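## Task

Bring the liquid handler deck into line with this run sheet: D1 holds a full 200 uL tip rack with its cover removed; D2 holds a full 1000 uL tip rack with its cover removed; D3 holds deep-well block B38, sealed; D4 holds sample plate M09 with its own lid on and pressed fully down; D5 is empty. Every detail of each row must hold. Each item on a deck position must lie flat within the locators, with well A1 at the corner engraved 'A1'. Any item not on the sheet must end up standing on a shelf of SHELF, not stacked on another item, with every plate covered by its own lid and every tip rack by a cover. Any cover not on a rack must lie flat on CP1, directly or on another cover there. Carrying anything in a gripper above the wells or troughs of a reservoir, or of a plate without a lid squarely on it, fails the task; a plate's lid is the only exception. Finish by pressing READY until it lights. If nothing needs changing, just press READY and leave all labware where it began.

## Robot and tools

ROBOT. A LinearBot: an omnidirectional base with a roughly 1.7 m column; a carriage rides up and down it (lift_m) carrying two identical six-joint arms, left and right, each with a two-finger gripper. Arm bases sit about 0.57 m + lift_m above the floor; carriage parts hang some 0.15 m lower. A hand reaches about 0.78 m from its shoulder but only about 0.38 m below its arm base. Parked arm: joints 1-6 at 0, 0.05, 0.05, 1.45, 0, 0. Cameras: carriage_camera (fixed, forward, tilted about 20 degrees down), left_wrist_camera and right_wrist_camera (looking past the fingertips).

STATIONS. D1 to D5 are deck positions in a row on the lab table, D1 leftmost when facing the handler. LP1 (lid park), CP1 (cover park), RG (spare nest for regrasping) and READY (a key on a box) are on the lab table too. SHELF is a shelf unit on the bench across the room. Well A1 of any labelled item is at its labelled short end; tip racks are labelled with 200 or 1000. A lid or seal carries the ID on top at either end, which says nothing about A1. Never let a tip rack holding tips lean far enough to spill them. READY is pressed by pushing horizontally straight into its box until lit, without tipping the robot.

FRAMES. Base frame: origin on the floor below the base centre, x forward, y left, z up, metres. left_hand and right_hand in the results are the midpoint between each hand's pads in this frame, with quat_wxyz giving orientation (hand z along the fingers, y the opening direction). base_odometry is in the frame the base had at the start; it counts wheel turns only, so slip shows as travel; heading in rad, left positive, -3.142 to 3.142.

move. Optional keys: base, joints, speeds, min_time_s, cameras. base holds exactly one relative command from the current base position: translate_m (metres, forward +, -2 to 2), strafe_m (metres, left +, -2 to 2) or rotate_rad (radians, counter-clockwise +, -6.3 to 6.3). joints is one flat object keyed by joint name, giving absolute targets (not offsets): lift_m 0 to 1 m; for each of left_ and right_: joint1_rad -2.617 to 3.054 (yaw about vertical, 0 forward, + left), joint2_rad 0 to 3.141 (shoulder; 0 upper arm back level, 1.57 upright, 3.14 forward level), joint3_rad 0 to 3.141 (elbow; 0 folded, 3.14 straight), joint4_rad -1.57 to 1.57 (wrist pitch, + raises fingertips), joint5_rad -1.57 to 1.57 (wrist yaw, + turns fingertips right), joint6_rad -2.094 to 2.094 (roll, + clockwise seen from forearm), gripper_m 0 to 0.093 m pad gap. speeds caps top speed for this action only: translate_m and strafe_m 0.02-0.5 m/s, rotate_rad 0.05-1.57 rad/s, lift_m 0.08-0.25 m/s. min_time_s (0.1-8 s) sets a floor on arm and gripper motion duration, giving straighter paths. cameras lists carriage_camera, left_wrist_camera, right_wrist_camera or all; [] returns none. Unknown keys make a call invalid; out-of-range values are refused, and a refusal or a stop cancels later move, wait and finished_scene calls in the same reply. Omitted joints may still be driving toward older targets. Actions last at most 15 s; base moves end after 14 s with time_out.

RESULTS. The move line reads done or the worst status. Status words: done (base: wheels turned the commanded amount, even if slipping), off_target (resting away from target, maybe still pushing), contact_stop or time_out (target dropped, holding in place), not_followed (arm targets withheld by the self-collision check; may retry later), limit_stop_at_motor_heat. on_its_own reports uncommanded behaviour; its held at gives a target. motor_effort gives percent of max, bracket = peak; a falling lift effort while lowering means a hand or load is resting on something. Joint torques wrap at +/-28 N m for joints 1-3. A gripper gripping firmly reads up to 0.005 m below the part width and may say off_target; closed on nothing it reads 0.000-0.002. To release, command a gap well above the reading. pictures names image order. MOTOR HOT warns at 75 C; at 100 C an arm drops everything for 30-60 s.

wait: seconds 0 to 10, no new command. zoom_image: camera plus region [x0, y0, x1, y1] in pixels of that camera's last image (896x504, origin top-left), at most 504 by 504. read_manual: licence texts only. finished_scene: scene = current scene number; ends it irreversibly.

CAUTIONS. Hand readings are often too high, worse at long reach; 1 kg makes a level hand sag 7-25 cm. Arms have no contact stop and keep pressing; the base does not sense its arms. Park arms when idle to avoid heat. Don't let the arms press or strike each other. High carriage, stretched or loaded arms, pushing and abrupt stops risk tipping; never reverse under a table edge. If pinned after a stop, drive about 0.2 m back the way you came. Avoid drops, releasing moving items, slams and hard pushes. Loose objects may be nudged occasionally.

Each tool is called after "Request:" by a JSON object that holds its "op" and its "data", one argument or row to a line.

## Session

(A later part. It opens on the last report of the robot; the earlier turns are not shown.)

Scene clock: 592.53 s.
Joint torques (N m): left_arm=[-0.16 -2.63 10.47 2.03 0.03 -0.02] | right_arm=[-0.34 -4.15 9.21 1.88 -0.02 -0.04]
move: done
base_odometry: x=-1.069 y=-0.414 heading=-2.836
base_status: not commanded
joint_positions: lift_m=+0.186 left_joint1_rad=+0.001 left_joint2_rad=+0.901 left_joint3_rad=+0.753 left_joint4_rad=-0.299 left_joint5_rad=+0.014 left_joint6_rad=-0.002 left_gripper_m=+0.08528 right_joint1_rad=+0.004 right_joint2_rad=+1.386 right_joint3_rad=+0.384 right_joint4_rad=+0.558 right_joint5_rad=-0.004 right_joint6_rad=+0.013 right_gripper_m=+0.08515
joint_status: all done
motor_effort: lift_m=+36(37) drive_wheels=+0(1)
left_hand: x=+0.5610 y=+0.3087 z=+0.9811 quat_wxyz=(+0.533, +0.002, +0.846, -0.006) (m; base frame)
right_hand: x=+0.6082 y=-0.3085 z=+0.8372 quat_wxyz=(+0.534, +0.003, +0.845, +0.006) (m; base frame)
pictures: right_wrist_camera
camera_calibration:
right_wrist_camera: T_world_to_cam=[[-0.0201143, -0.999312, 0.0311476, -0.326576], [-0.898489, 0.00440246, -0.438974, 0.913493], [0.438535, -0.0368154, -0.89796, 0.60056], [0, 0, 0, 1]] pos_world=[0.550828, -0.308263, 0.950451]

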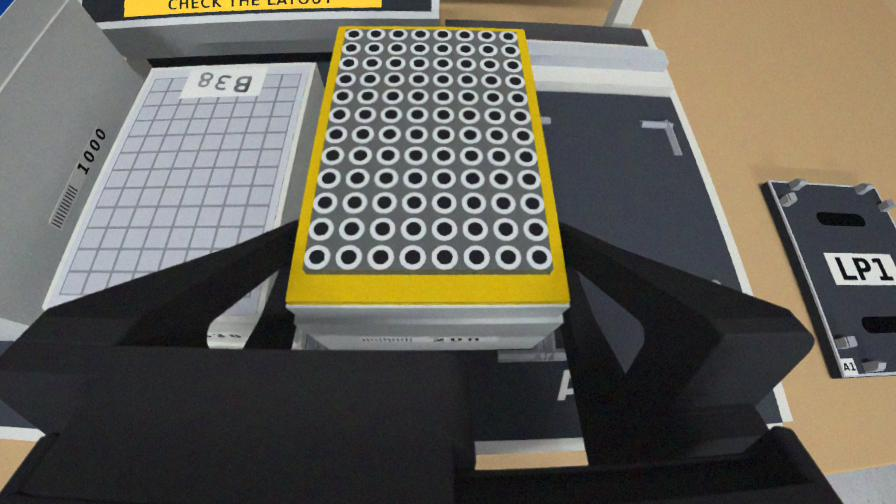

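Request:
{"op": "move", "data": {
  "joints": {"right_gripper_m": 0.0812},
  "min_time_s": 0.6,
  "cameras": []
}}

Request:
{"op": "move", "data": {
  "joints": {"lift_m": 0.198},
  "speeds": {"lift_m": 0.08},
  "cameras": ["right_wrist_camera"]
}}

Scene clock: 598.30 s.
Joint torques (N m): left_arm=[-0.2 -2.61 10.48 2.04 0.04 -0.02] | right_arm=[-0.35 -4.15 9.22 1.88 -0.02 -0.04]
move: done
base_odometry: x=-1.069 y=-0.414 heading=-2.836
base_status: not commanded
joint_positions: lift_m=+0.186 left_joint1_rad=+0.001 left_joint2_rad=+0.901 left_joint3_rad=+0.753 left_joint4_rad=-0.299 left_joint5_rad=+0.014 left_joint6_rad=-0.002 left_gripper_m=+0.08528 right_joint1_rad=+0.004 right_joint2_rad=+1.386 right_joint3_rad=+0.384 right_joint4_rad=+0.558 right_joint5_rad=-0.004 right_joint6_rad=+0.013 right_gripper_m=+0.08515
joint_status: all done
motor_effort: lift_m=+36(38) drive_wheels=+0(1)
left_hand: x=+0.5610 y=+0.3087 z=+0.9811 quat_wxyz=(+0.533, +0.002, +0.846, -0.006) (m; base frame)
right_hand: x=+0.6082 y=-0.3085 z=+0.8372 quat_wxyz=(+0.534, +0.003, +0.845, +0.006) (m; base frame)
pictures: none
No camera images: "cameras" was empty.

Scene clock: 598.90 s.
Joint torques (N m): left_arm=[-0.17 -2.69 10.37 2.05 0.03 -0.02] | right_arm=[-0.34 -4.45 9.14 2.03 -0.02 -0.04]
move: done
base_odometry: x=-1.069 y=-0.414 heading=-2.836
base_status: not commanded
joint_positions: lift_m=+0.198 left_joint1_rad=+0.001 left_joint2_rad=+0.901 left_joint3_rad=+0.754 left_joint4_rad=-0.300 left_joint5_rad=+0.014 left_joint6_rad=-0.002 left_gripper_m=+0.08528 right_joint1_rad=+0.004 right_joint2_rad=+1.388 right_joint3_rad=+0.385 right_joint4_rad=+0.542 right_joint5_rad=-0.004 right_joint6_rad=+0.013 right_gripper_m=+0.08514
joint_status: all done
motor_effort: lift_m=+34(40) drive_wheels=+0(3)
left_hand: x=+0.5610 y=+0.3087 z=+0.9935 quat_wxyz=(+0.533, +0.002, +0.846, -0.006) (m; base frame)
right_hand: x=+0.6064 y=-0.3085 z=+0.8448 quat_wxyz=(+0.526, +0.003, +0.850, +0.006) (m; base frame)
pictures: right_wrist_camera
camera_calibration:
right_wrist_camera: T_world_to_cam=[[-0.0195159, -0.99931, 0.031595, -0.327593], [-0.906698, 0.00437257, -0.421758, 0.905657], [0.421329, -0.0368781, -0.906158, 0.625453], [0, 0, 0, 1]] pos_world=[0.551242, -0.308261, 0.959078]

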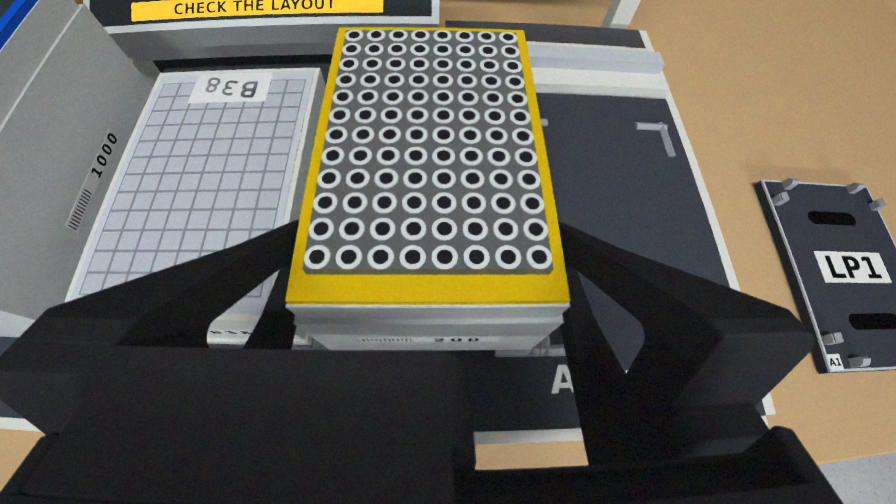

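Request:
{"op": "move", "data": {
  "joints": {"lift_m": 0.225},
  "speeds": {"lift_m": 0.08},
  "cameras": ["right_wrist_camera"]
}}

Scene clock: 602.83 s.
Joint torques (N m): left_arm=[-0.16 -2.65 10.28 2.05 0.03 -0.01] | right_arm=[-0.36 -4.57 9.14 2.07 -0.02 -0.04]
move: done
base_odometry: x=-1.069 y=-0.414 heading=-2.836
base_status: not commanded
joint_positions: lift_m=+0.225 left_joint1_rad=+0.001 left_joint2_rad=+0.901 left_joint3_rad=+0.755 left_joint4_rad=-0.300 left_joint5_rad=+0.014 left_joint6_rad=-0.002 left_gripper_m=+0.08528 right_joint1_rad=+0.004 right_joint2_rad=+1.390 right_joint3_rad=+0.385 right_joint4_rad=+0.534 right_joint5_rad=-0.004 right_joint6_rad=+0.013 right_gripper_m=+0.08514
joint_status: all done
motor_effort: lift_m=+35(43) drive_wheels=+0(3)
left_hand: x=+0.5610 y=+0.3087 z=+1.0209 quat_wxyz=(+0.533, +0.002, +0.846, -0.006) (m; base frame)
right_hand: x=+0.6056 y=-0.3085 z=+0.8696 quat_wxyz=(+0.523, +0.003, +0.853, +0.006) (m; base frame)
pictures: right_wrist_camera
camera_calibration:
right_wrist_camera: T_world_to_cam=[[-0.0192378, -0.999309, 0.0317969, -0.32874], [-0.910363, 0.00435922, -0.413787, 0.91065], [0.413363, -0.0369071, -0.909818, 0.656304], [0, 0, 0, 1]] pos_world=[0.551407, -0.308261, 0.984386]

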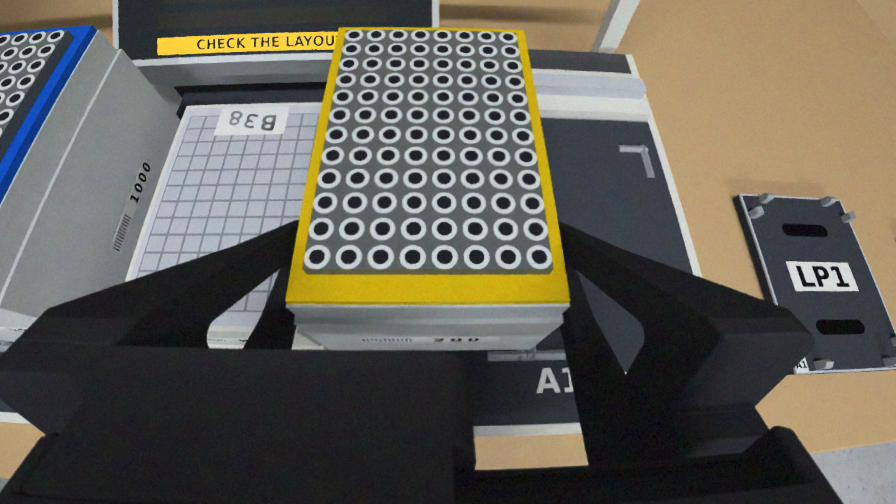

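Request:
{"op": "move", "data": {
  "base": {"translate_m": -0.2},
  "joints": {"lift_m": 0.235, "right_joint4_rad": 0.582},
  "speeds": {"translate_m": 0.1, "lift_m": 0.08},
  "min_time_s": 1.0,
  "cameras": ["right_wrist_camera"]
}}

Scene clock: 614.63 s.
Joint torques (N m): left_arm=[-0.17 -2.63 10.21 2.04 0.03 -0.01] | right_arm=[-0.34 -4.78 9.14 2.29 -0.02 -0.04]
move: off_target
base_odometry: x=-0.878 y=-0.354 heading=-2.836
base_status: done
joint_positions: lift_m=+0.235 left_joint1_rad=+0.001 left_joint2_rad=+0.901 left_joint3_rad=+0.756 left_joint4_rad=-0.299 left_joint5_rad=+0.014 left_joint6_rad=-0.002 left_gripper_m=+0.08528 right_joint1_rad=+0.004 right_joint2_rad=+1.392 right_joint3_rad=+0.385 right_joint4_rad=+0.539 right_joint5_rad=-0.004 right_joint6_rad=+0.013 right_gripper_m=+0.08514
joint_status: right_joint4_rad off_target (ended at +0.539, target +0.582); the others done
motor_effort: lift_m=+36(44) drive_wheels=-2(10)
left_hand: x=+0.5612 y=+0.3087 z=+1.0315 quat_wxyz=(+0.534, +0.002, +0.845, -0.006) (m; base frame)
right_hand: x=+0.6060 y=-0.3085 z=+0.8798 quat_wxyz=(+0.524, +0.003, +0.852, +0.006) (m; base frame)
pictures: right_wrist_camera
camera_calibration:
right_wrist_camera: T_world_to_cam=[[-0.0193105, -0.999309, 0.0317445, -0.328964], [-0.909414, 0.00436267, -0.41587, 0.916529], [0.415444, -0.0368995, -0.90887, 0.663287], [0, 0, 0, 1]] pos_world=[0.551593, -0.30826, 0.994441]

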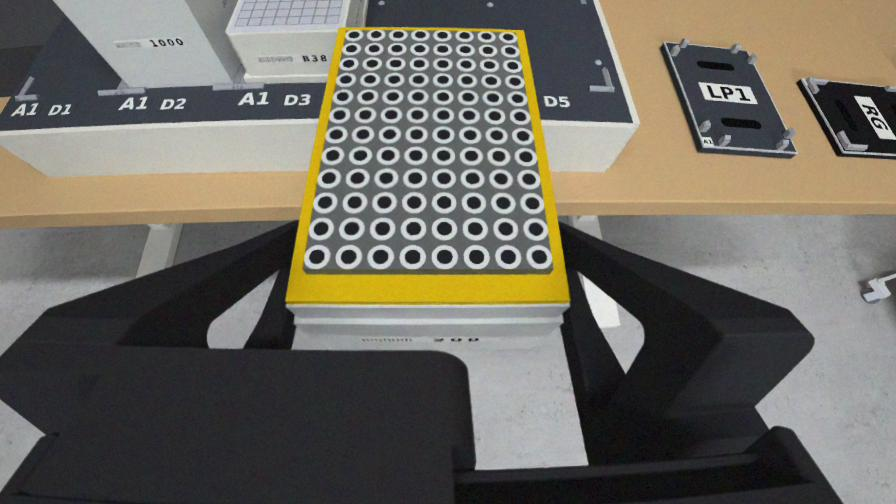

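Request:
{"op": "move", "data": {
  "base": {"strafe_m": 0.3024},
  "joints": {"right_joint4_rad": 0.625},
  "speeds": {"strafe_m": 0.12},
  "min_time_s": 1.0,
  "cameras": ["right_wrist_camera", "left_wrist_camera"]
}}

Scene clock: 630.50 s.
Joint torques (N m): left_arm=[-0.23 -2.65 10.21 2.04 0.04 -0.01] | right_arm=[-0.42 -4.82 9.16 2.31 0 -0.04]
move: off_target
base_odometry: x=-0.787 y=-0.642 heading=-2.836
base_status: done
joint_positions: lift_m=+0.235 left_joint1_rad=+0.001 left_joint2_rad=+0.901 left_joint3_rad=+0.756 left_joint4_rad=-0.299 left_joint5_rad=+0.014 left_joint6_rad=-0.002 left_gripper_m=+0.08528 right_joint1_rad=+0.004 right_joint2_rad=+1.392 right_joint3_rad=+0.385 right_joint4_rad=+0.581 right_joint5_rad=-0.004 right_joint6_rad=+0.013 right_gripper_m=+0.08514
joint_status: right_joint4_rad off_target (ended at +0.581, target +0.625)
motor_effort: lift_m=+35(38) drive_wheels=-3(7)
left_hand: x=+0.5612 y=+0.3087 z=+1.0315 quat_wxyz=(+0.534, +0.002, +0.845, -0.006) (m; base frame)
right_hand: x=+0.6105 y=-0.3085 z=+0.8892 quat_wxyz=(+0.542, +0.003, +0.841, +0.006) (m; base frame)
pictures: left_wrist_camera, right_wrist_camera
camera_calibration:
left_wrist_camera: T_world_to_cam=[[-0.0256491, -0.99961, 0.0110232, 0.307494], [-0.896848, 0.0181385, -0.441967, 0.951767], [0.441595, -0.0212222, -0.896963, 0.810051], [0, 0, 0, 1]] pos_world=[0.503763, 0.307301, 1.14385]
right_wrist_camera: T_world_to_cam=[[-0.0209808, -0.999302, 0.0309021, -0.327453], [-0.890993, 0.00466765, -0.453994, 0.947274], [0.453533, -0.0370587, -0.890469, 0.63028], [0, 0, 0, 1]] pos_world=[0.551292, -0.308288, 1.00142]

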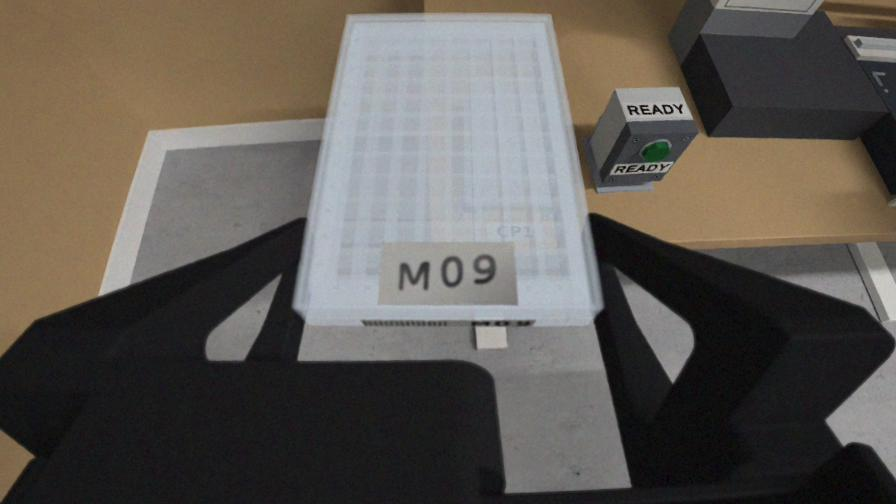

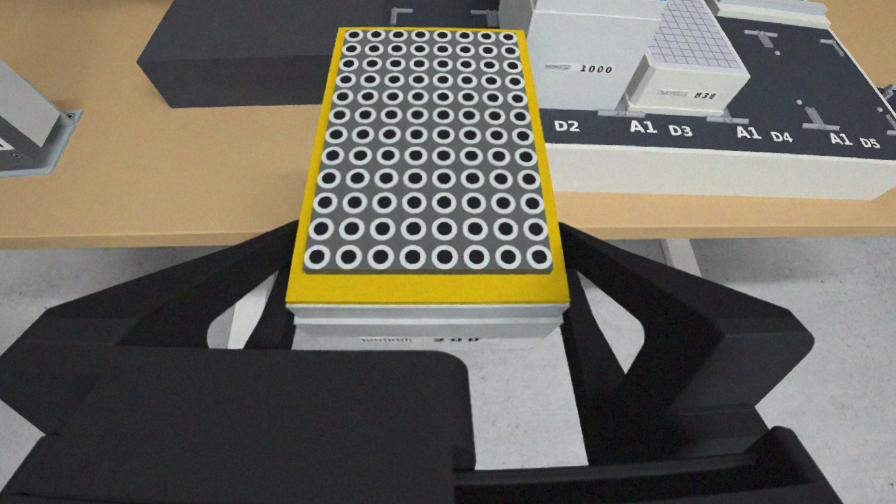

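Request:
{"op": "move", "data": {
  "base": {"translate_m": 0.13},
  "joints": {"right_joint4_rad": 0.58},
  "speeds": {"translate_m": 0.08},
  "cameras": ["right_wrist_camera"]
}}

Scene clock: 648.70 s.
Joint torques (N m): left_arm=[-0.17 -2.65 10.21 2.05 0.03 -0.01] | right_arm=[-0.34 -4.79 9.16 2.03 -0.02 -0.04]
move: done
base_odometry: x=-0.911 y=-0.681 heading=-2.835
base_status: done
joint_positions: lift_m=+0.235 left_joint1_rad=+0.001 left_joint2_rad=+0.901 left_joint3_rad=+0.756 left_joint4_rad=-0.299 left_joint5_rad=+0.014 left_joint6_rad=-0.002 left_gripper_m=+0.08528 right_joint1_rad=+0.004 right_joint2_rad=+1.392 right_joint3_rad=+0.385 right_joint4_rad=+0.566 right_joint5_rad=-0.004 right_joint6_rad=+0.013 right_gripper_m=+0.08514
joint_status: all done
motor_effort: lift_m=+34(38) drive_wheels=-2(8)
left_hand: x=+0.5612 y=+0.3087 z=+1.0315 quat_wxyz=(+0.534, +0.002, +0.845, -0.006) (m; base frame)
right_hand: x=+0.6090 y=-0.3086 z=+0.8858 quat_wxyz=(+0.535, +0.003, +0.845, +0.006) (m; base frame)
pictures: right_wrist_camera
camera_calibration:
right_wrist_camera: T_world_to_cam=[[-0.0205065, -0.9993, 0.0312742, -0.328004], [-0.897816, 0.0046428, -0.440346, 0.936383], [0.439893, -0.0371084, -0.897283, 0.64229], [0, 0, 0, 1]] pos_world=[0.551434, -0.308288, 0.998907]

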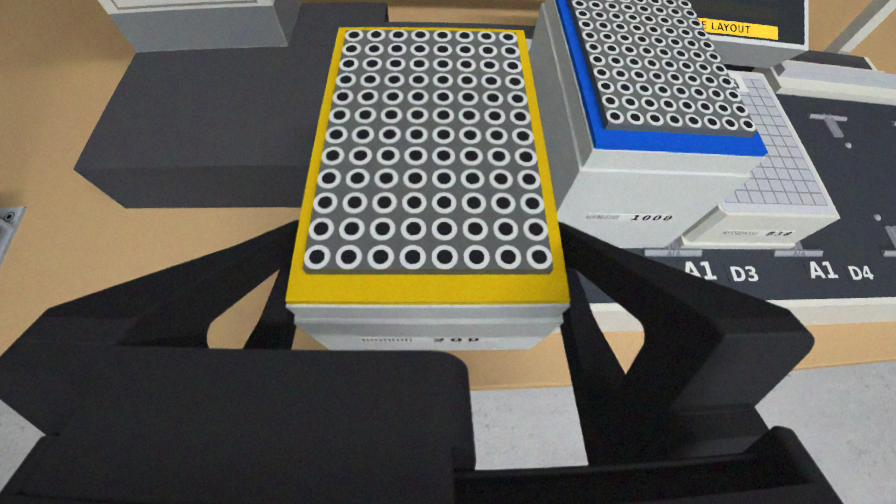

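Request:
{"op": "move", "data": {
  "base": {"strafe_m": -0.01},
  "speeds": {"strafe_m": 0.03},
  "cameras": []
}}

Request:
{"op": "move", "data": {
  "base": {"translate_m": 0.03},
  "speeds": {"translate_m": 0.04},
  "cameras": ["right_wrist_camera"]
}}

Scene clock: 688.07 s.
Joint torques (N m): left_arm=[-0.1 -2.63 10.24 2.04 0.02 -0.02] | right_arm=[-0.38 -4.82 9.16 2.04 -0.05 -0.04]
move: done
base_odometry: x=-0.914 y=-0.672 heading=-2.835
base_status: done
joint_positions: lift_m=+0.235 left_joint1_rad=+0.001 left_joint2_rad=+0.901 left_joint3_rad=+0.756 left_joint4_rad=-0.299 left_joint5_rad=+0.014 left_joint6_rad=-0.002 left_gripper_m=+0.08528 right_joint1_rad=+0.002 right_joint2_rad=+1.392 right_joint3_rad=+0.385 right_joint4_rad=+0.565 right_joint5_rad=-0.003 right_joint6_rad=+0.013 right_gripper_m=+0.08514
joint_status: not commanded
motor_effort: lift_m=+37(38) drive_wheels=-3(6)
left_hand: x=+0.5612 y=+0.3086 z=+1.0315 quat_wxyz=(+0.534, +0.002, +0.845, -0.006) (m; base frame)
right_hand: x=+0.6088 y=-0.3092 z=+0.8854 quat_wxyz=(+0.534, +0.004, +0.845, +0.005) (m; base frame)
pictures: none
No camera images: "cameras" was empty.

Scene clock: 689.33 s.
Joint torques (N m): left_arm=[-0.16 -2.66 10.22 2.03 0.03 -0.02] | right_arm=[-0.28 -4.81 9.17 2.04 -0.03 -0.04]
move: done
base_odometry: x=-0.942 y=-0.681 heading=-2.835
base_status: done
joint_positions: lift_m=+0.235 left_joint1_rad=+0.001 left_joint2_rad=+0.901 left_joint3_rad=+0.756 left_joint4_rad=-0.299 left_joint5_rad=+0.014 left_joint6_rad=-0.002 left_gripper_m=+0.08528 right_joint1_rad=+0.002 right_joint2_rad=+1.392 right_joint3_rad=+0.385 right_joint4_rad=+0.564 right_joint5_rad=-0.002 right_joint6_rad=+0.013 right_gripper_m=+0.08514
joint_status: not commanded
motor_effort: lift_m=+34(40) drive_wheels=+1(8)
left_hand: x=+0.5612 y=+0.3086 z=+1.0315 quat_wxyz=(+0.534, +0.002, +0.845, -0.006) (m; base frame)
right_hand: x=+0.6087 y=-0.3092 z=+0.8852 quat_wxyz=(+0.534, +0.004, +0.845, +0.005) (m; base frame)
pictures: right_wrist_camera
camera_calibration:
right_wrist_camera: T_world_to_cam=[[-0.0229556, -0.999225, 0.0319839, -0.327801], [-0.898807, 0.00661935, -0.438295, 0.935347], [0.437744, -0.0388087, -0.898262, 0.643561], [0, 0, 0, 1]] pos_world=[0.551457, -0.308763, 0.998529]

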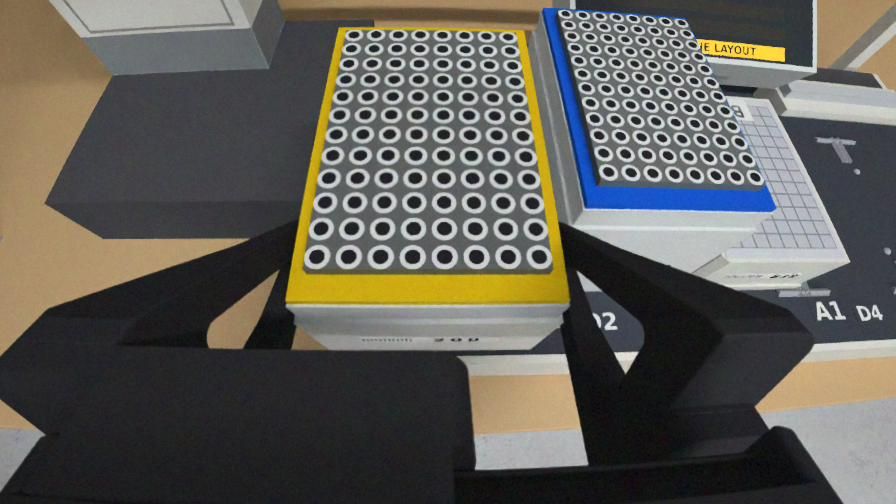

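Request:
{"op": "move", "data": {
  "cameras": ["right_wrist_camera"]
}}

Scene clock: 721.53 s.
Joint torques (N m): left_arm=[-0.18 -2.63 10.19 2.04 0.03 -0.01] | right_arm=[-0.29 -4.82 9.16 2.05 -0.04 -0.04]
base_odometry: x=-0.942 y=-0.681 heading=-2.835
base_status: done
joint_positions: lift_m=+0.235 left_joint1_rad=+0.001 left_joint2_rad=+0.901 left_joint3_rad=+0.756 left_joint4_rad=-0.299 left_joint5_rad=+0.014 left_joint6_rad=-0.002 left_gripper_m=+0.08528 right_joint1_rad=+0.002 right_joint2_rad=+1.392 right_joint3_rad=+0.385 right_joint4_rad=+0.564 right_joint5_rad=-0.002 right_joint6_rad=+0.013 right_gripper_m=+0.08514
joint_status: not commanded
motor_effort: lift_m=+34(40) drive_wheels=-3(8)
left_hand: x=+0.5612 y=+0.3086 z=+1.0315 quat_wxyz=(+0.534, +0.002, +0.845, -0.006) (m; base frame)
right_hand: x=+0.6087 y=-0.3092 z=+0.8852 quat_wxyz=(+0.534, +0.004, +0.845, +0.005) (m; base frame)
pictures: right_wrist_camera
camera_calibration:
right_wrist_camera: T_world_to_cam=[[-0.0229556, -0.999225, 0.0319839, -0.327801], [-0.898807, 0.00661935, -0.438295, 0.935347], [0.437744, -0.0388087, -0.898262, 0.643561], [0, 0, 0, 1]] pos_world=[0.551457, -0.308763, 0.998529]

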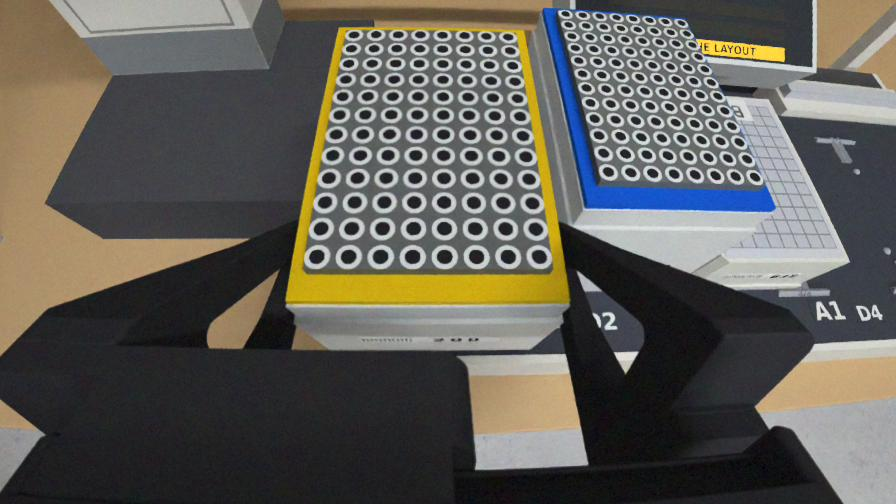

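Request:
{"op": "zoom_image", "data": {
  "camera": "right_wrist_camera",
  "region": [530, 0, 800, 230]
}}

Request:
{"op": "zoom_image", "data": {
  "camera": "right_wrist_camera",
  "region": [270, 10, 590, 330]
}}

Scaled by 1.867.

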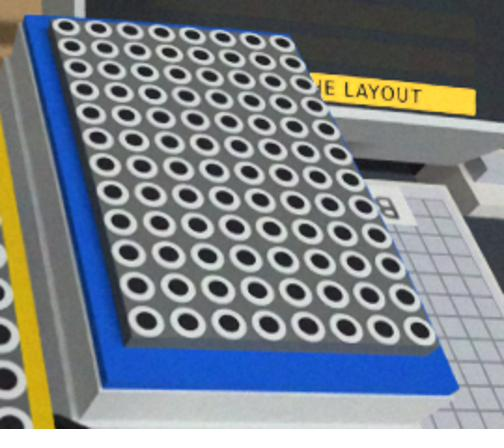

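Scaled by 1.575.

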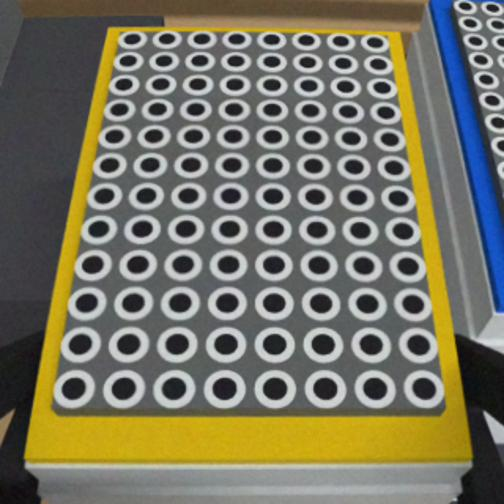

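Request:
{"op": "move", "data": {
  "base": {"translate_m": 0.038},
  "speeds": {"translate_m": 0.03},
  "cameras": ["right_wrist_camera"]
}}

Request:
{"op": "zoom_image", "data": {
  "camera": "right_wrist_camera",
  "region": [480, 90, 800, 390]
}}

Scene clock: 801.47 s.
Joint torques (N m): left_arm=[-0.18 -2.61 10.21 2.04 0.02 -0.02] | right_arm=[-0.28 -4.77 9.14 2.06 -0.04 -0.04]
move: done
base_odometry: x=-0.979 y=-0.692 heading=-2.836
base_status: done
joint_positions: lift_m=+0.235 left_joint1_rad=+0.001 left_joint2_rad=+0.901 left_joint3_rad=+0.756 left_joint4_rad=-0.299 left_joint5_rad=+0.014 left_joint6_rad=-0.002 left_gripper_m=+0.08528 right_joint1_rad=+0.002 right_joint2_rad=+1.392 right_joint3_rad=+0.385 right_joint4_rad=+0.563 right_joint5_rad=-0.002 right_joint6_rad=+0.013 right_gripper_m=+0.08514
joint_status: not commanded
motor_effort: lift_m=+36(39) drive_wheels=+0(9)
left_hand: x=+0.5612 y=+0.3086 z=+1.0315 quat_wxyz=(+0.534, +0.002, +0.845, -0.006) (m; base frame)
right_hand: x=+0.6087 y=-0.3092 z=+0.8852 quat_wxyz=(+0.534, +0.004, +0.845, +0.005) (m; base frame)
pictures: right_wrist_camera
camera_calibration:
right_wrist_camera: T_world_to_cam=[[-0.0229434, -0.999225, 0.0319936, -0.327815], [-0.898974, 0.00661894, -0.437953, 0.935072], [0.437401, -0.0388095, -0.898429, 0.643858], [0, 0, 0, 1]] pos_world=[0.55146, -0.308763, 0.998466]

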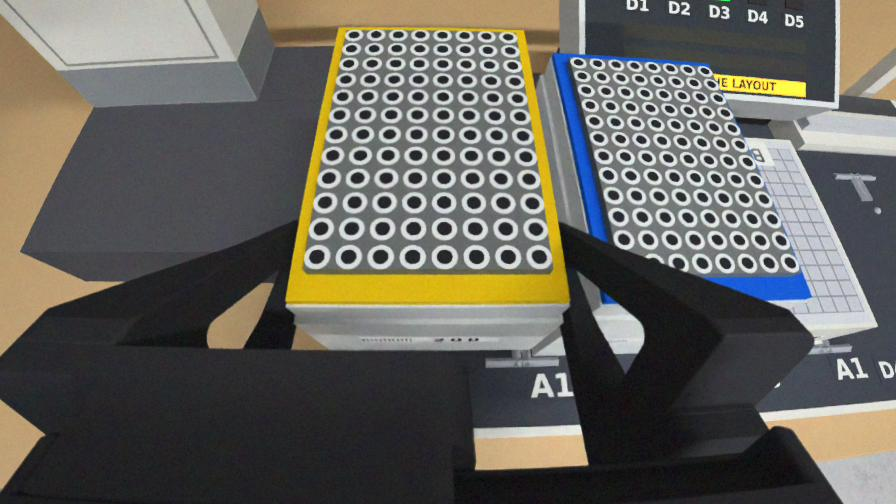

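Scaled by 1.575.

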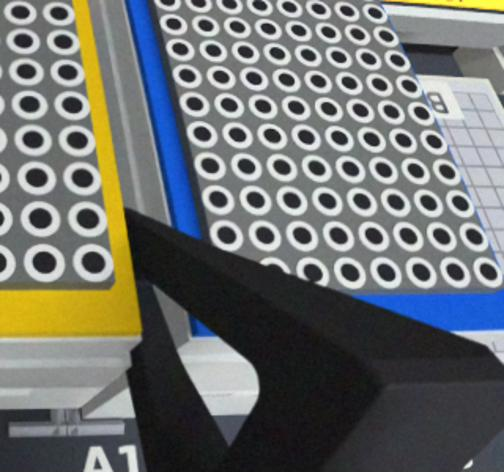

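Request:
{"op": "move", "data": {
  "base": {"translate_m": 0.0025},
  "speeds": {"translate_m": 0.02},
  "cameras": []
}}

Request:
{"op": "move", "data": {
  "joints": {"lift_m": 0.198},
  "speeds": {"lift_m": 0.08},
  "cameras": ["right_wrist_camera"]
}}

Request:
{"op": "zoom_image", "data": {
  "camera": "right_wrist_camera",
  "region": [270, 200, 660, 450]
}}

Scene clock: 823.57 s.
Joint torques (N m): left_arm=[-0.18 -2.62 10.26 2.04 0.03 -0.01] | right_arm=[-0.28 -4.97 9.14 2.07 -0.04 -0.04]
move: done
base_odometry: x=-0.981 y=-0.693 heading=-2.836
base_status: done
joint_positions: lift_m=+0.235 left_joint1_rad=+0.001 left_joint2_rad=+0.900 left_joint3_rad=+0.756 left_joint4_rad=-0.299 left_joint5_rad=+0.014 left_joint6_rad=-0.002 left_gripper_m=+0.08528 right_joint1_rad=+0.002 right_joint2_rad=+1.392 right_joint3_rad=+0.385 right_joint4_rad=+0.563 right_joint5_rad=-0.002 right_joint6_rad=+0.013 right_gripper_m=+0.08514
joint_status: not commanded
motor_effort: lift_m=+32(37) drive_wheels=-3(7)
left_hand: x=+0.5612 y=+0.3086 z=+1.0316 quat_wxyz=(+0.534, +0.002, +0.845, -0.006) (m; base frame)
right_hand: x=+0.6086 y=-0.3092 z=+0.8851 quat_wxyz=(+0.534, +0.004, +0.846, +0.005) (m; base frame)
pictures: none
No camera images: "cameras" was empty.

Scene clock: 824.50 s.
Joint torques (N m): left_arm=[-0.16 -2.59 10.07 2.07 0.04 -0.01] | right_arm=[-0.28 -4.86 9.14 2.14 -0.04 -0.04]
move: done
base_odometry: x=-0.981 y=-0.693 heading=-2.836
base_status: not commanded
joint_positions: lift_m=+0.198 left_joint1_rad=+0.001 left_joint2_rad=+0.900 left_joint3_rad=+0.757 left_joint4_rad=-0.301 left_joint5_rad=+0.014 left_joint6_rad=-0.002 left_gripper_m=+0.08528 right_joint1_rad=+0.002 right_joint2_rad=+1.392 right_joint3_rad=+0.385 right_joint4_rad=+0.554 right_joint5_rad=-0.002 right_joint6_rad=+0.013 right_gripper_m=+0.08514
joint_status: all done
motor_effort: lift_m=+29(34) drive_wheels=-1(4)
left_hand: x=+0.5610 y=+0.3086 z=+0.9950 quat_wxyz=(+0.534, +0.002, +0.846, -0.006) (m; base frame)
right_hand: x=+0.6077 y=-0.3092 z=+0.8464 quat_wxyz=(+0.530, +0.004, +0.848, +0.005) (m; base frame)
pictures: right_wrist_camera
camera_calibration:
right_wrist_camera: T_world_to_cam=[[-0.0226371, -0.999224, 0.0322348, -0.326992], [-0.903109, 0.00660861, -0.42936, 0.912427], [0.428813, -0.038831, -0.902558, 0.618204], [0, 0, 0, 1]] pos_world=[0.551525, -0.308762, 0.960265]

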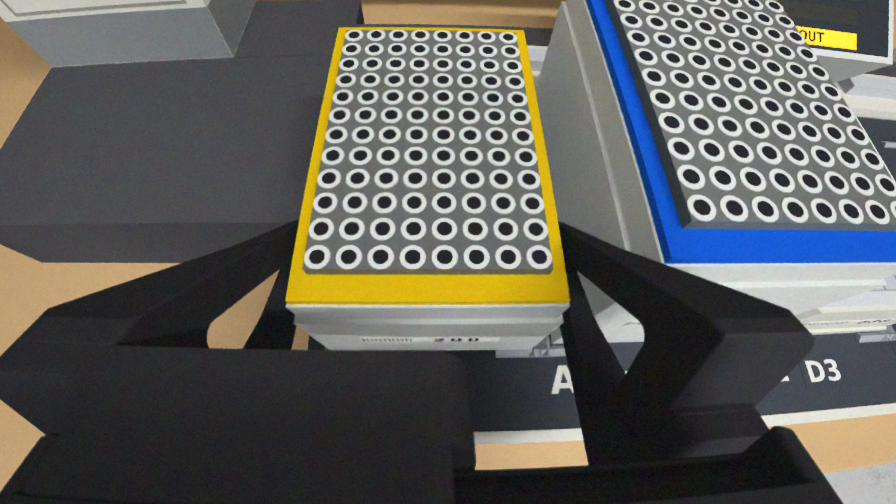

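Scaled by 1.292.

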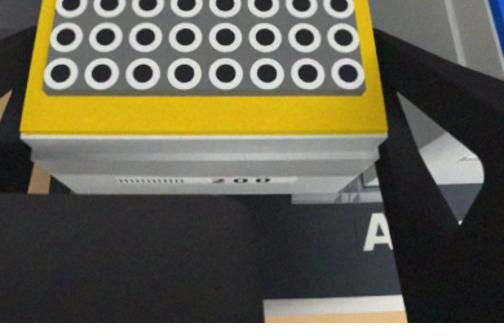

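Request:
{"op": "move", "data": {
  "joints": {"lift_m": 0.193, "right_joint4_rad": 0.592},
  "speeds": {"lift_m": 0.08},
  "min_time_s": 1.0,
  "cameras": ["right_wrist_camera"]
}}

Request:
{"op": "zoom_image", "data": {
  "camera": "right_wrist_camera",
  "region": [270, 200, 660, 450]
}}

Scene clock: 831.80 s.
Joint torques (N m): left_arm=[-0.18 -2.63 10.06 2.08 0.03 -0.01] | right_arm=[-0.28 -4.81 9.14 2.26 -0.04 -0.04]
move: done
base_odometry: x=-0.981 y=-0.693 heading=-2.836
base_status: not commanded
joint_positions: lift_m=+0.193 left_joint1_rad=+0.001 left_joint2_rad=+0.900 left_joint3_rad=+0.758 left_joint4_rad=-0.303 left_joint5_rad=+0.014 left_joint6_rad=-0.002 left_gripper_m=+0.08528 right_joint1_rad=+0.002 right_joint2_rad=+1.392 right_joint3_rad=+0.385 right_joint4_rad=+0.554 right_joint5_rad=-0.002 right_joint6_rad=+0.013 right_gripper_m=+0.08514
joint_status: all done
motor_effort: lift_m=+30(35) drive_wheels=-1(4)
left_hand: x=+0.5609 y=+0.3086 z=+0.9898 quat_wxyz=(+0.533, +0.002, +0.846, -0.006) (m; base frame)
right_hand: x=+0.6077 y=-0.3092 z=+0.8414 quat_wxyz=(+0.530, +0.004, +0.848, +0.005) (m; base frame)
pictures: right_wrist_camera
camera_calibration:
right_wrist_camera: T_world_to_cam=[[-0.0226371, -0.999224, 0.0322348, -0.326831], [-0.903109, 0.00660861, -0.42936, 0.910289], [0.428813, -0.038831, -0.902558, 0.61371], [0, 0, 0, 1]] pos_world=[0.551525, -0.308762, 0.955285]

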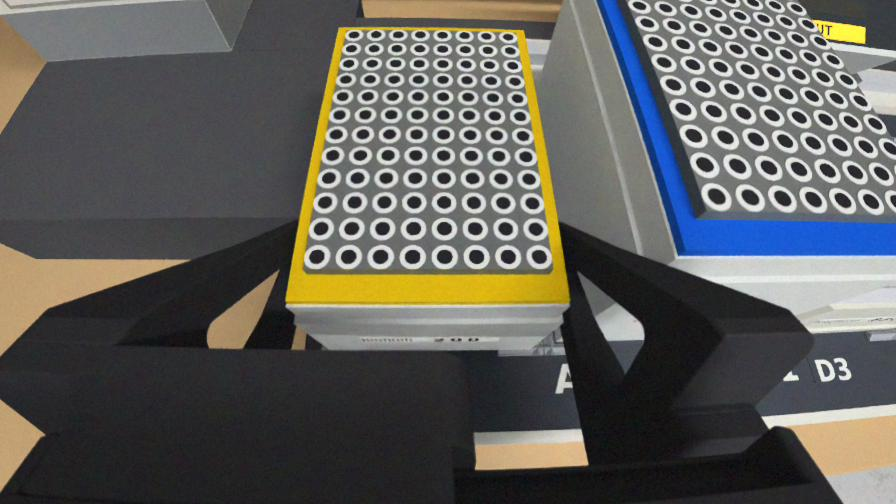

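Scaled by 1.292.

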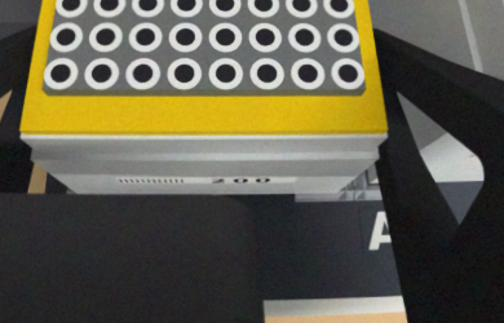

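Request:
{"op": "move", "data": {
  "joints": {"lift_m": 0.190},
  "speeds": {"lift_m": 0.08},
  "cameras": []
}}

Request:
{"op": "move", "data": {
  "joints": {"lift_m": 0.188},
  "speeds": {"lift_m": 0.08},
  "cameras": ["right_wrist_camera"]
}}

Request:
{"op": "zoom_image", "data": {
  "camera": "right_wrist_camera",
  "region": [270, 270, 650, 450]
}}

Scene clock: 839.70 s.
Joint torques (N m): left_arm=[-0.14 -2.59 10.1 2.09 0.03 -0.01] | right_arm=[-0.28 -4.75 9.14 2.19 -0.04 -0.04]
move: done
base_odometry: x=-0.981 y=-0.693 heading=-2.836
base_status: not commanded
joint_positions: lift_m=+0.190 left_joint1_rad=+0.001 left_joint2_rad=+0.900 left_joint3_rad=+0.758 left_joint4_rad=-0.304 left_joint5_rad=+0.014 left_joint6_rad=-0.002 left_gripper_m=+0.08528 right_joint1_rad=+0.002 right_joint2_rad=+1.392 right_joint3_rad=+0.385 right_joint4_rad=+0.561 right_joint5_rad=-0.002 right_joint6_rad=+0.013 right_gripper_m=+0.08514
joint_status: all done
motor_effort: lift_m=+28(33) drive_wheels=-3(4)
left_hand: x=+0.5608 y=+0.3086 z=+0.9867 quat_wxyz=(+0.533, +0.002, +0.846, -0.006) (m; base frame)
right_hand: x=+0.6084 y=-0.3092 z=+0.8401 quat_wxyz=(+0.533, +0.004, +0.846, +0.005) (m; base frame)
pictures: none
No camera images: "cameras" was empty.

Scene clock: 840.10 s.
Joint torques (N m): left_arm=[-0.17 -2.63 10.06 2.09 0.03 -0.01] | right_arm=[-0.28 -4.79 9.07 2.15 -0.04 -0.04]
move: done
base_odometry: x=-0.981 y=-0.693 heading=-2.836
base_status: not commanded
joint_positions: lift_m=+0.188 left_joint1_rad=+0.001 left_joint2_rad=+0.900 left_joint3_rad=+0.758 left_joint4_rad=-0.304 left_joint5_rad=+0.014 left_joint6_rad=-0.002 left_gripper_m=+0.08528 right_joint1_rad=+0.002 right_joint2_rad=+1.392 right_joint3_rad=+0.385 right_joint4_rad=+0.566 right_joint5_rad=-0.002 right_joint6_rad=+0.013 right_gripper_m=+0.08514
joint_status: all done
motor_effort: lift_m=+28(31) drive_wheels=+0(4)
left_hand: x=+0.5608 y=+0.3086 z=+0.9848 quat_wxyz=(+0.533, +0.002, +0.846, -0.006) (m; base frame)
right_hand: x=+0.6090 y=-0.3092 z=+0.8392 quat_wxyz=(+0.535, +0.004, +0.845, +0.005) (m; base frame)
pictures: right_wrist_camera
camera_calibration:
right_wrist_camera: T_world_to_cam=[[-0.0230287, -0.999225, 0.0319256, -0.32623], [-0.897801, 0.00662187, -0.440351, 0.916511], [0.439799, -0.0388035, -0.897258, 0.600032], [0, 0, 0, 1]] pos_world=[0.551439, -0.308763, 0.952385]

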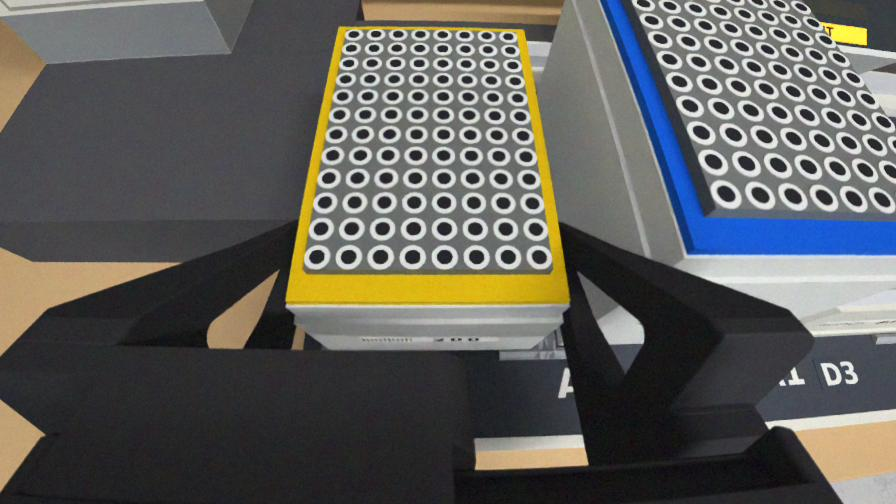

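Scaled by 1.326.

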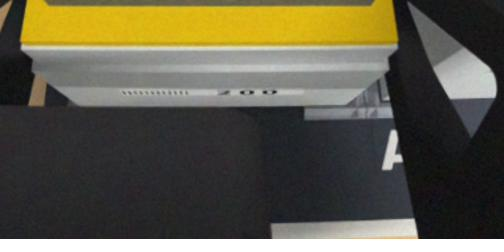

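Request:
{"op": "move", "data": {
  "joints": {"lift_m": 0.186},
  "speeds": {"lift_m": 0.08},
  "cameras": []
}}

Request:
{"op": "move", "data": {
  "joints": {"lift_m": 0.184},
  "speeds": {"lift_m": 0.08},
  "cameras": ["right_wrist_camera"]
}}

Request:
{"op": "zoom_image", "data": {
  "camera": "right_wrist_camera",
  "region": [270, 270, 650, 450]
}}

Scene clock: 848.20 s.
Joint torques (N m): left_arm=[-0.16 -2.61 10.06 2.08 0.03 -0.02] | right_arm=[-0.28 -4.82 9.2 2.08 -0.04 -0.04]
move: done
base_odometry: x=-0.981 y=-0.693 heading=-2.836
base_status: not commanded
joint_positions: lift_m=+0.186 left_joint1_rad=+0.001 left_joint2_rad=+0.900 left_joint3_rad=+0.758 left_joint4_rad=-0.303 left_joint5_rad=+0.014 left_joint6_rad=-0.002 left_gripper_m=+0.08528 right_joint1_rad=+0.002 right_joint2_rad=+1.392 right_joint3_rad=+0.385 right_joint4_rad=+0.573 right_joint5_rad=-0.002 right_joint6_rad=+0.013 right_gripper_m=+0.08514
joint_status: all done
motor_effort: lift_m=+33(33) drive_wheels=+0(3)
left_hand: x=+0.5609 y=+0.3086 z=+0.9829 quat_wxyz=(+0.533, +0.002, +0.846, -0.006) (m; base frame)
right_hand: x=+0.6097 y=-0.3092 z=+0.8388 quat_wxyz=(+0.538, +0.004, +0.843, +0.005) (m; base frame)
pictures: none
No camera images: "cameras" was empty.

Scene clock: 848.60 s.
Joint torques (N m): left_arm=[-0.17 -2.54 10.1 2.08 0.03 -0.02] | right_arm=[-0.28 -4.92 9.07 2.06 -0.03 -0.02]
move: done
base_odometry: x=-0.981 y=-0.693 heading=-2.836
base_status: not commanded
joint_positions: lift_m=+0.184 left_joint1_rad=+0.001 left_joint2_rad=+0.900 left_joint3_rad=+0.758 left_joint4_rad=-0.303 left_joint5_rad=+0.014 left_joint6_rad=-0.002 left_gripper_m=+0.08528 right_joint1_rad=+0.002 right_joint2_rad=+1.392 right_joint3_rad=+0.385 right_joint4_rad=+0.578 right_joint5_rad=-0.002 right_joint6_rad=+0.011 right_gripper_m=+0.08514
joint_status: all done
motor_effort: lift_m=+29(32) drive_wheels=+0(3)
left_hand: x=+0.5609 y=+0.3086 z=+0.9809 quat_wxyz=(+0.533, +0.002, +0.846, -0.006) (m; base frame)
right_hand: x=+0.6102 y=-0.3092 z=+0.8378 quat_wxyz=(+0.540, +0.003, +0.842, +0.005) (m; base frame)
pictures: right_wrist_camera
camera_calibration:
right_wrist_camera: T_world_to_cam=[[-0.0227571, -0.999196, 0.0330171, -0.327225], [-0.892704, 0.00544179, -0.450612, 0.922066], [0.450069, -0.0397291, -0.892109, 0.587355], [0, 0, 0, 1]] pos_world=[0.551334, -0.308644, 0.950282]

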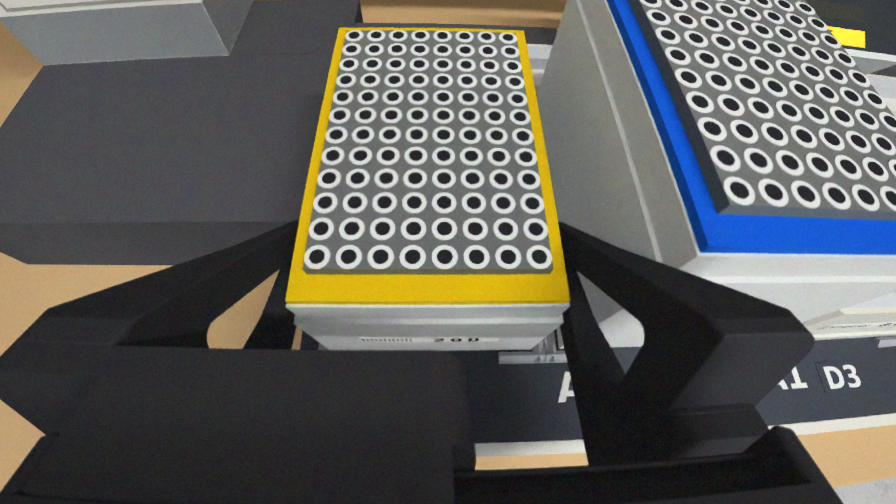

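Scaled by 1.326.

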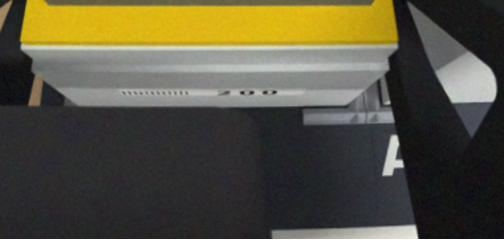

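Request:
{"op": "move", "data": {
  "base": {"translate_m": -0.0015},
  "speeds": {"translate_m": 0.02},
  "cameras": ["right_wrist_camera"]
}}

Request:
{"op": "zoom_image", "data": {
  "camera": "right_wrist_camera",
  "region": [370, 300, 610, 420]
}}

Scene clock: 865.10 s.
Joint torques (N m): left_arm=[-0.18 -2.61 10.03 2.08 0.03 -0.01] | right_arm=[-0.28 -4.86 9.17 2.02 -0.04 0]
move: done
base_odometry: x=-0.980 y=-0.692 heading=-2.836
base_status: done
joint_positions: lift_m=+0.184 left_joint1_rad=+0.001 left_joint2_rad=+0.900 left_joint3_rad=+0.758 left_joint4_rad=-0.303 left_joint5_rad=+0.014 left_joint6_rad=-0.002 left_gripper_m=+0.08528 right_joint1_rad=+0.002 right_joint2_rad=+1.392 right_joint3_rad=+0.385 right_joint4_rad=+0.579 right_joint5_rad=-0.002 right_joint6_rad=+0.011 right_gripper_m=+0.08514
joint_status: not commanded
motor_effort: lift_m=+29(31) drive_wheels=-3(11)
left_hand: x=+0.5608 y=+0.3086 z=+0.9812 quat_wxyz=(+0.534, +0.002, +0.846, -0.006) (m; base frame)
right_hand: x=+0.6103 y=-0.3092 z=+0.8381 quat_wxyz=(+0.540, +0.003, +0.841, +0.005) (m; base frame)
pictures: right_wrist_camera
camera_calibration:
right_wrist_camera: T_world_to_cam=[[-0.0227948, -0.999196, 0.0329882, -0.327183], [-0.892187, 0.00544308, -0.451633, 0.922827], [0.45109, -0.0397265, -0.891594, 0.586476], [0, 0, 0, 1]] pos_world=[0.551322, -0.308644, 0.950471]

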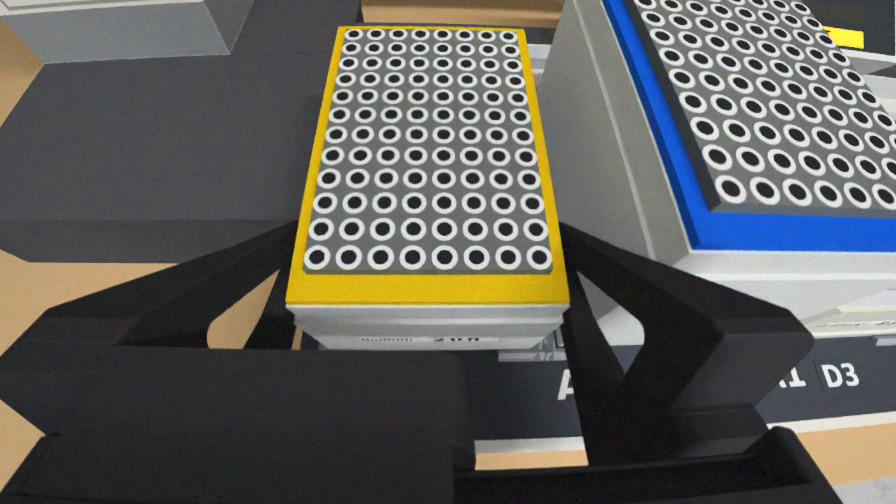

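Scaled by 2.100.

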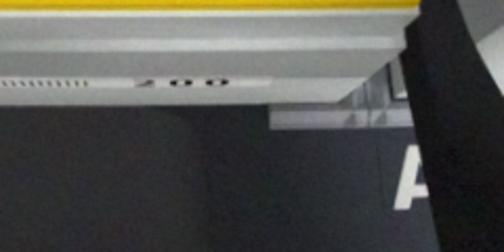

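Request:
{"op": "zoom_image", "data": {
  "camera": "right_wrist_camera",
  "region": [270, 10, 590, 330]
}}

Scaled by 1.575.

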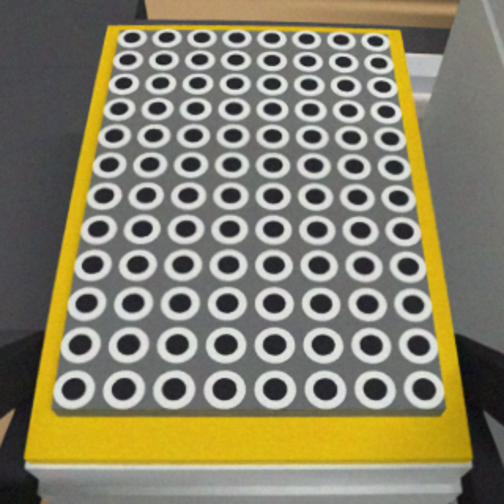

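Request:
{"op": "move", "data": {
  "joints": {"lift_m": 0.1825},
  "speeds": {"lift_m": 0.08},
  "cameras": []
}}

Request:
{"op": "move", "data": {
  "joints": {"lift_m": 0.181},
  "speeds": {"lift_m": 0.08},
  "cameras": ["right_wrist_camera"]
}}

Request:
{"op": "zoom_image", "data": {
  "camera": "right_wrist_camera",
  "region": [270, 10, 590, 330]
}}

Scene clock: 892.90 s.
Joint torques (N m): left_arm=[-0.17 -2.54 10.07 2.08 0.03 -0.02] | right_arm=[-0.28 -4.81 9.17 2 -0.04 -0.02]
move: done
base_odometry: x=-0.980 y=-0.692 heading=-2.836
base_status: not commanded
joint_positions: lift_m=+0.183 left_joint1_rad=+0.001 left_joint2_rad=+0.900 left_joint3_rad=+0.758 left_joint4_rad=-0.302 left_joint5_rad=+0.014 left_joint6_rad=-0.002 left_gripper_m=+0.08528 right_joint1_rad=+0.002 right_joint2_rad=+1.392 right_joint3_rad=+0.385 right_joint4_rad=+0.583 right_joint5_rad=-0.002 right_joint6_rad=+0.011 right_gripper_m=+0.08514
joint_status: all done
motor_effort: lift_m=+32(32) drive_wheels=-3(3)
left_hand: x=+0.5609 y=+0.3086 z=+0.9800 quat_wxyz=(+0.534, +0.002, +0.845, -0.006) (m; base frame)
right_hand: x=+0.6107 y=-0.3092 z=+0.8376 quat_wxyz=(+0.542, +0.003, +0.840, +0.005) (m; base frame)
pictures: none
No camera images: "cameras" was empty.

Scene clock: 893.23 s.
Joint torques (N m): left_arm=[-0.16 -2.44 10.06 2.06 0.03 -0.01] | right_arm=[-0.28 -4.78 9.18 1.96 -0.04 -0.02]
move: done
base_odometry: x=-0.980 y=-0.692 heading=-2.836
base_status: not commanded
joint_positions: lift_m=+0.181 left_joint1_rad=+0.001 left_joint2_rad=+0.899 left_joint3_rad=+0.758 left_joint4_rad=-0.301 left_joint5_rad=+0.014 left_joint6_rad=-0.002 left_gripper_m=+0.08528 right_joint1_rad=+0.002 right_joint2_rad=+1.392 right_joint3_rad=+0.385 right_joint4_rad=+0.588 right_joint5_rad=-0.002 right_joint6_rad=+0.011 right_gripper_m=+0.08514
joint_status: all done
motor_effort: lift_m=+28(31) drive_wheels=+0(3)
left_hand: x=+0.5609 y=+0.3086 z=+0.9787 quat_wxyz=(+0.534, +0.002, +0.845, -0.006) (m; base frame)
right_hand: x=+0.6112 y=-0.3092 z=+0.8373 quat_wxyz=(+0.544, +0.003, +0.839, +0.005) (m; base frame)
pictures: right_wrist_camera
camera_calibration:
right_wrist_camera: T_world_to_cam=[[-0.0231083, -0.999197, 0.0327455, -0.326738], [-0.88784, 0.00545394, -0.460121, 0.927787], [0.459572, -0.0397054, -0.887252, 0.576531], [0, 0, 0, 1]] pos_world=[0.551218, -0.308645, 0.949121]

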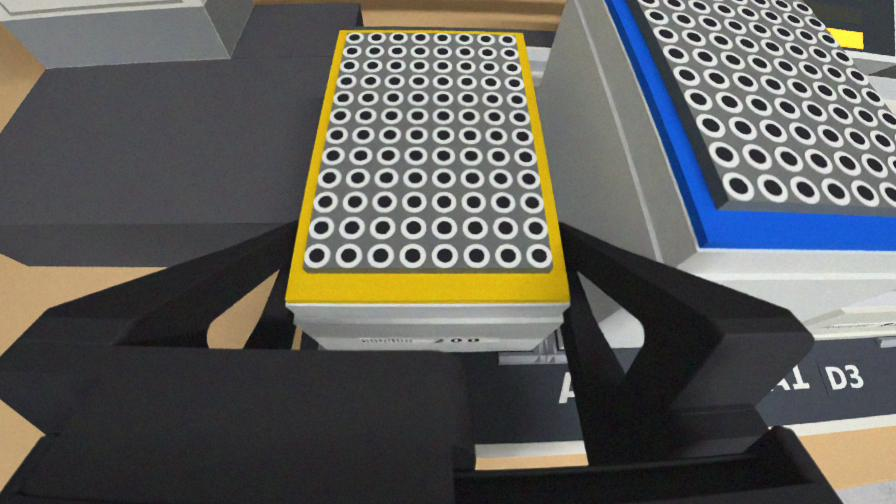

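Scaled by 1.575.

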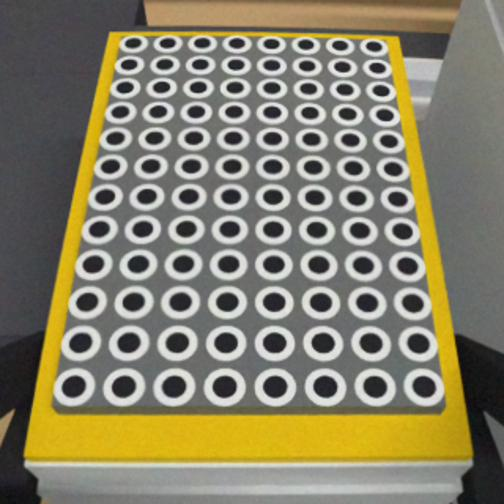

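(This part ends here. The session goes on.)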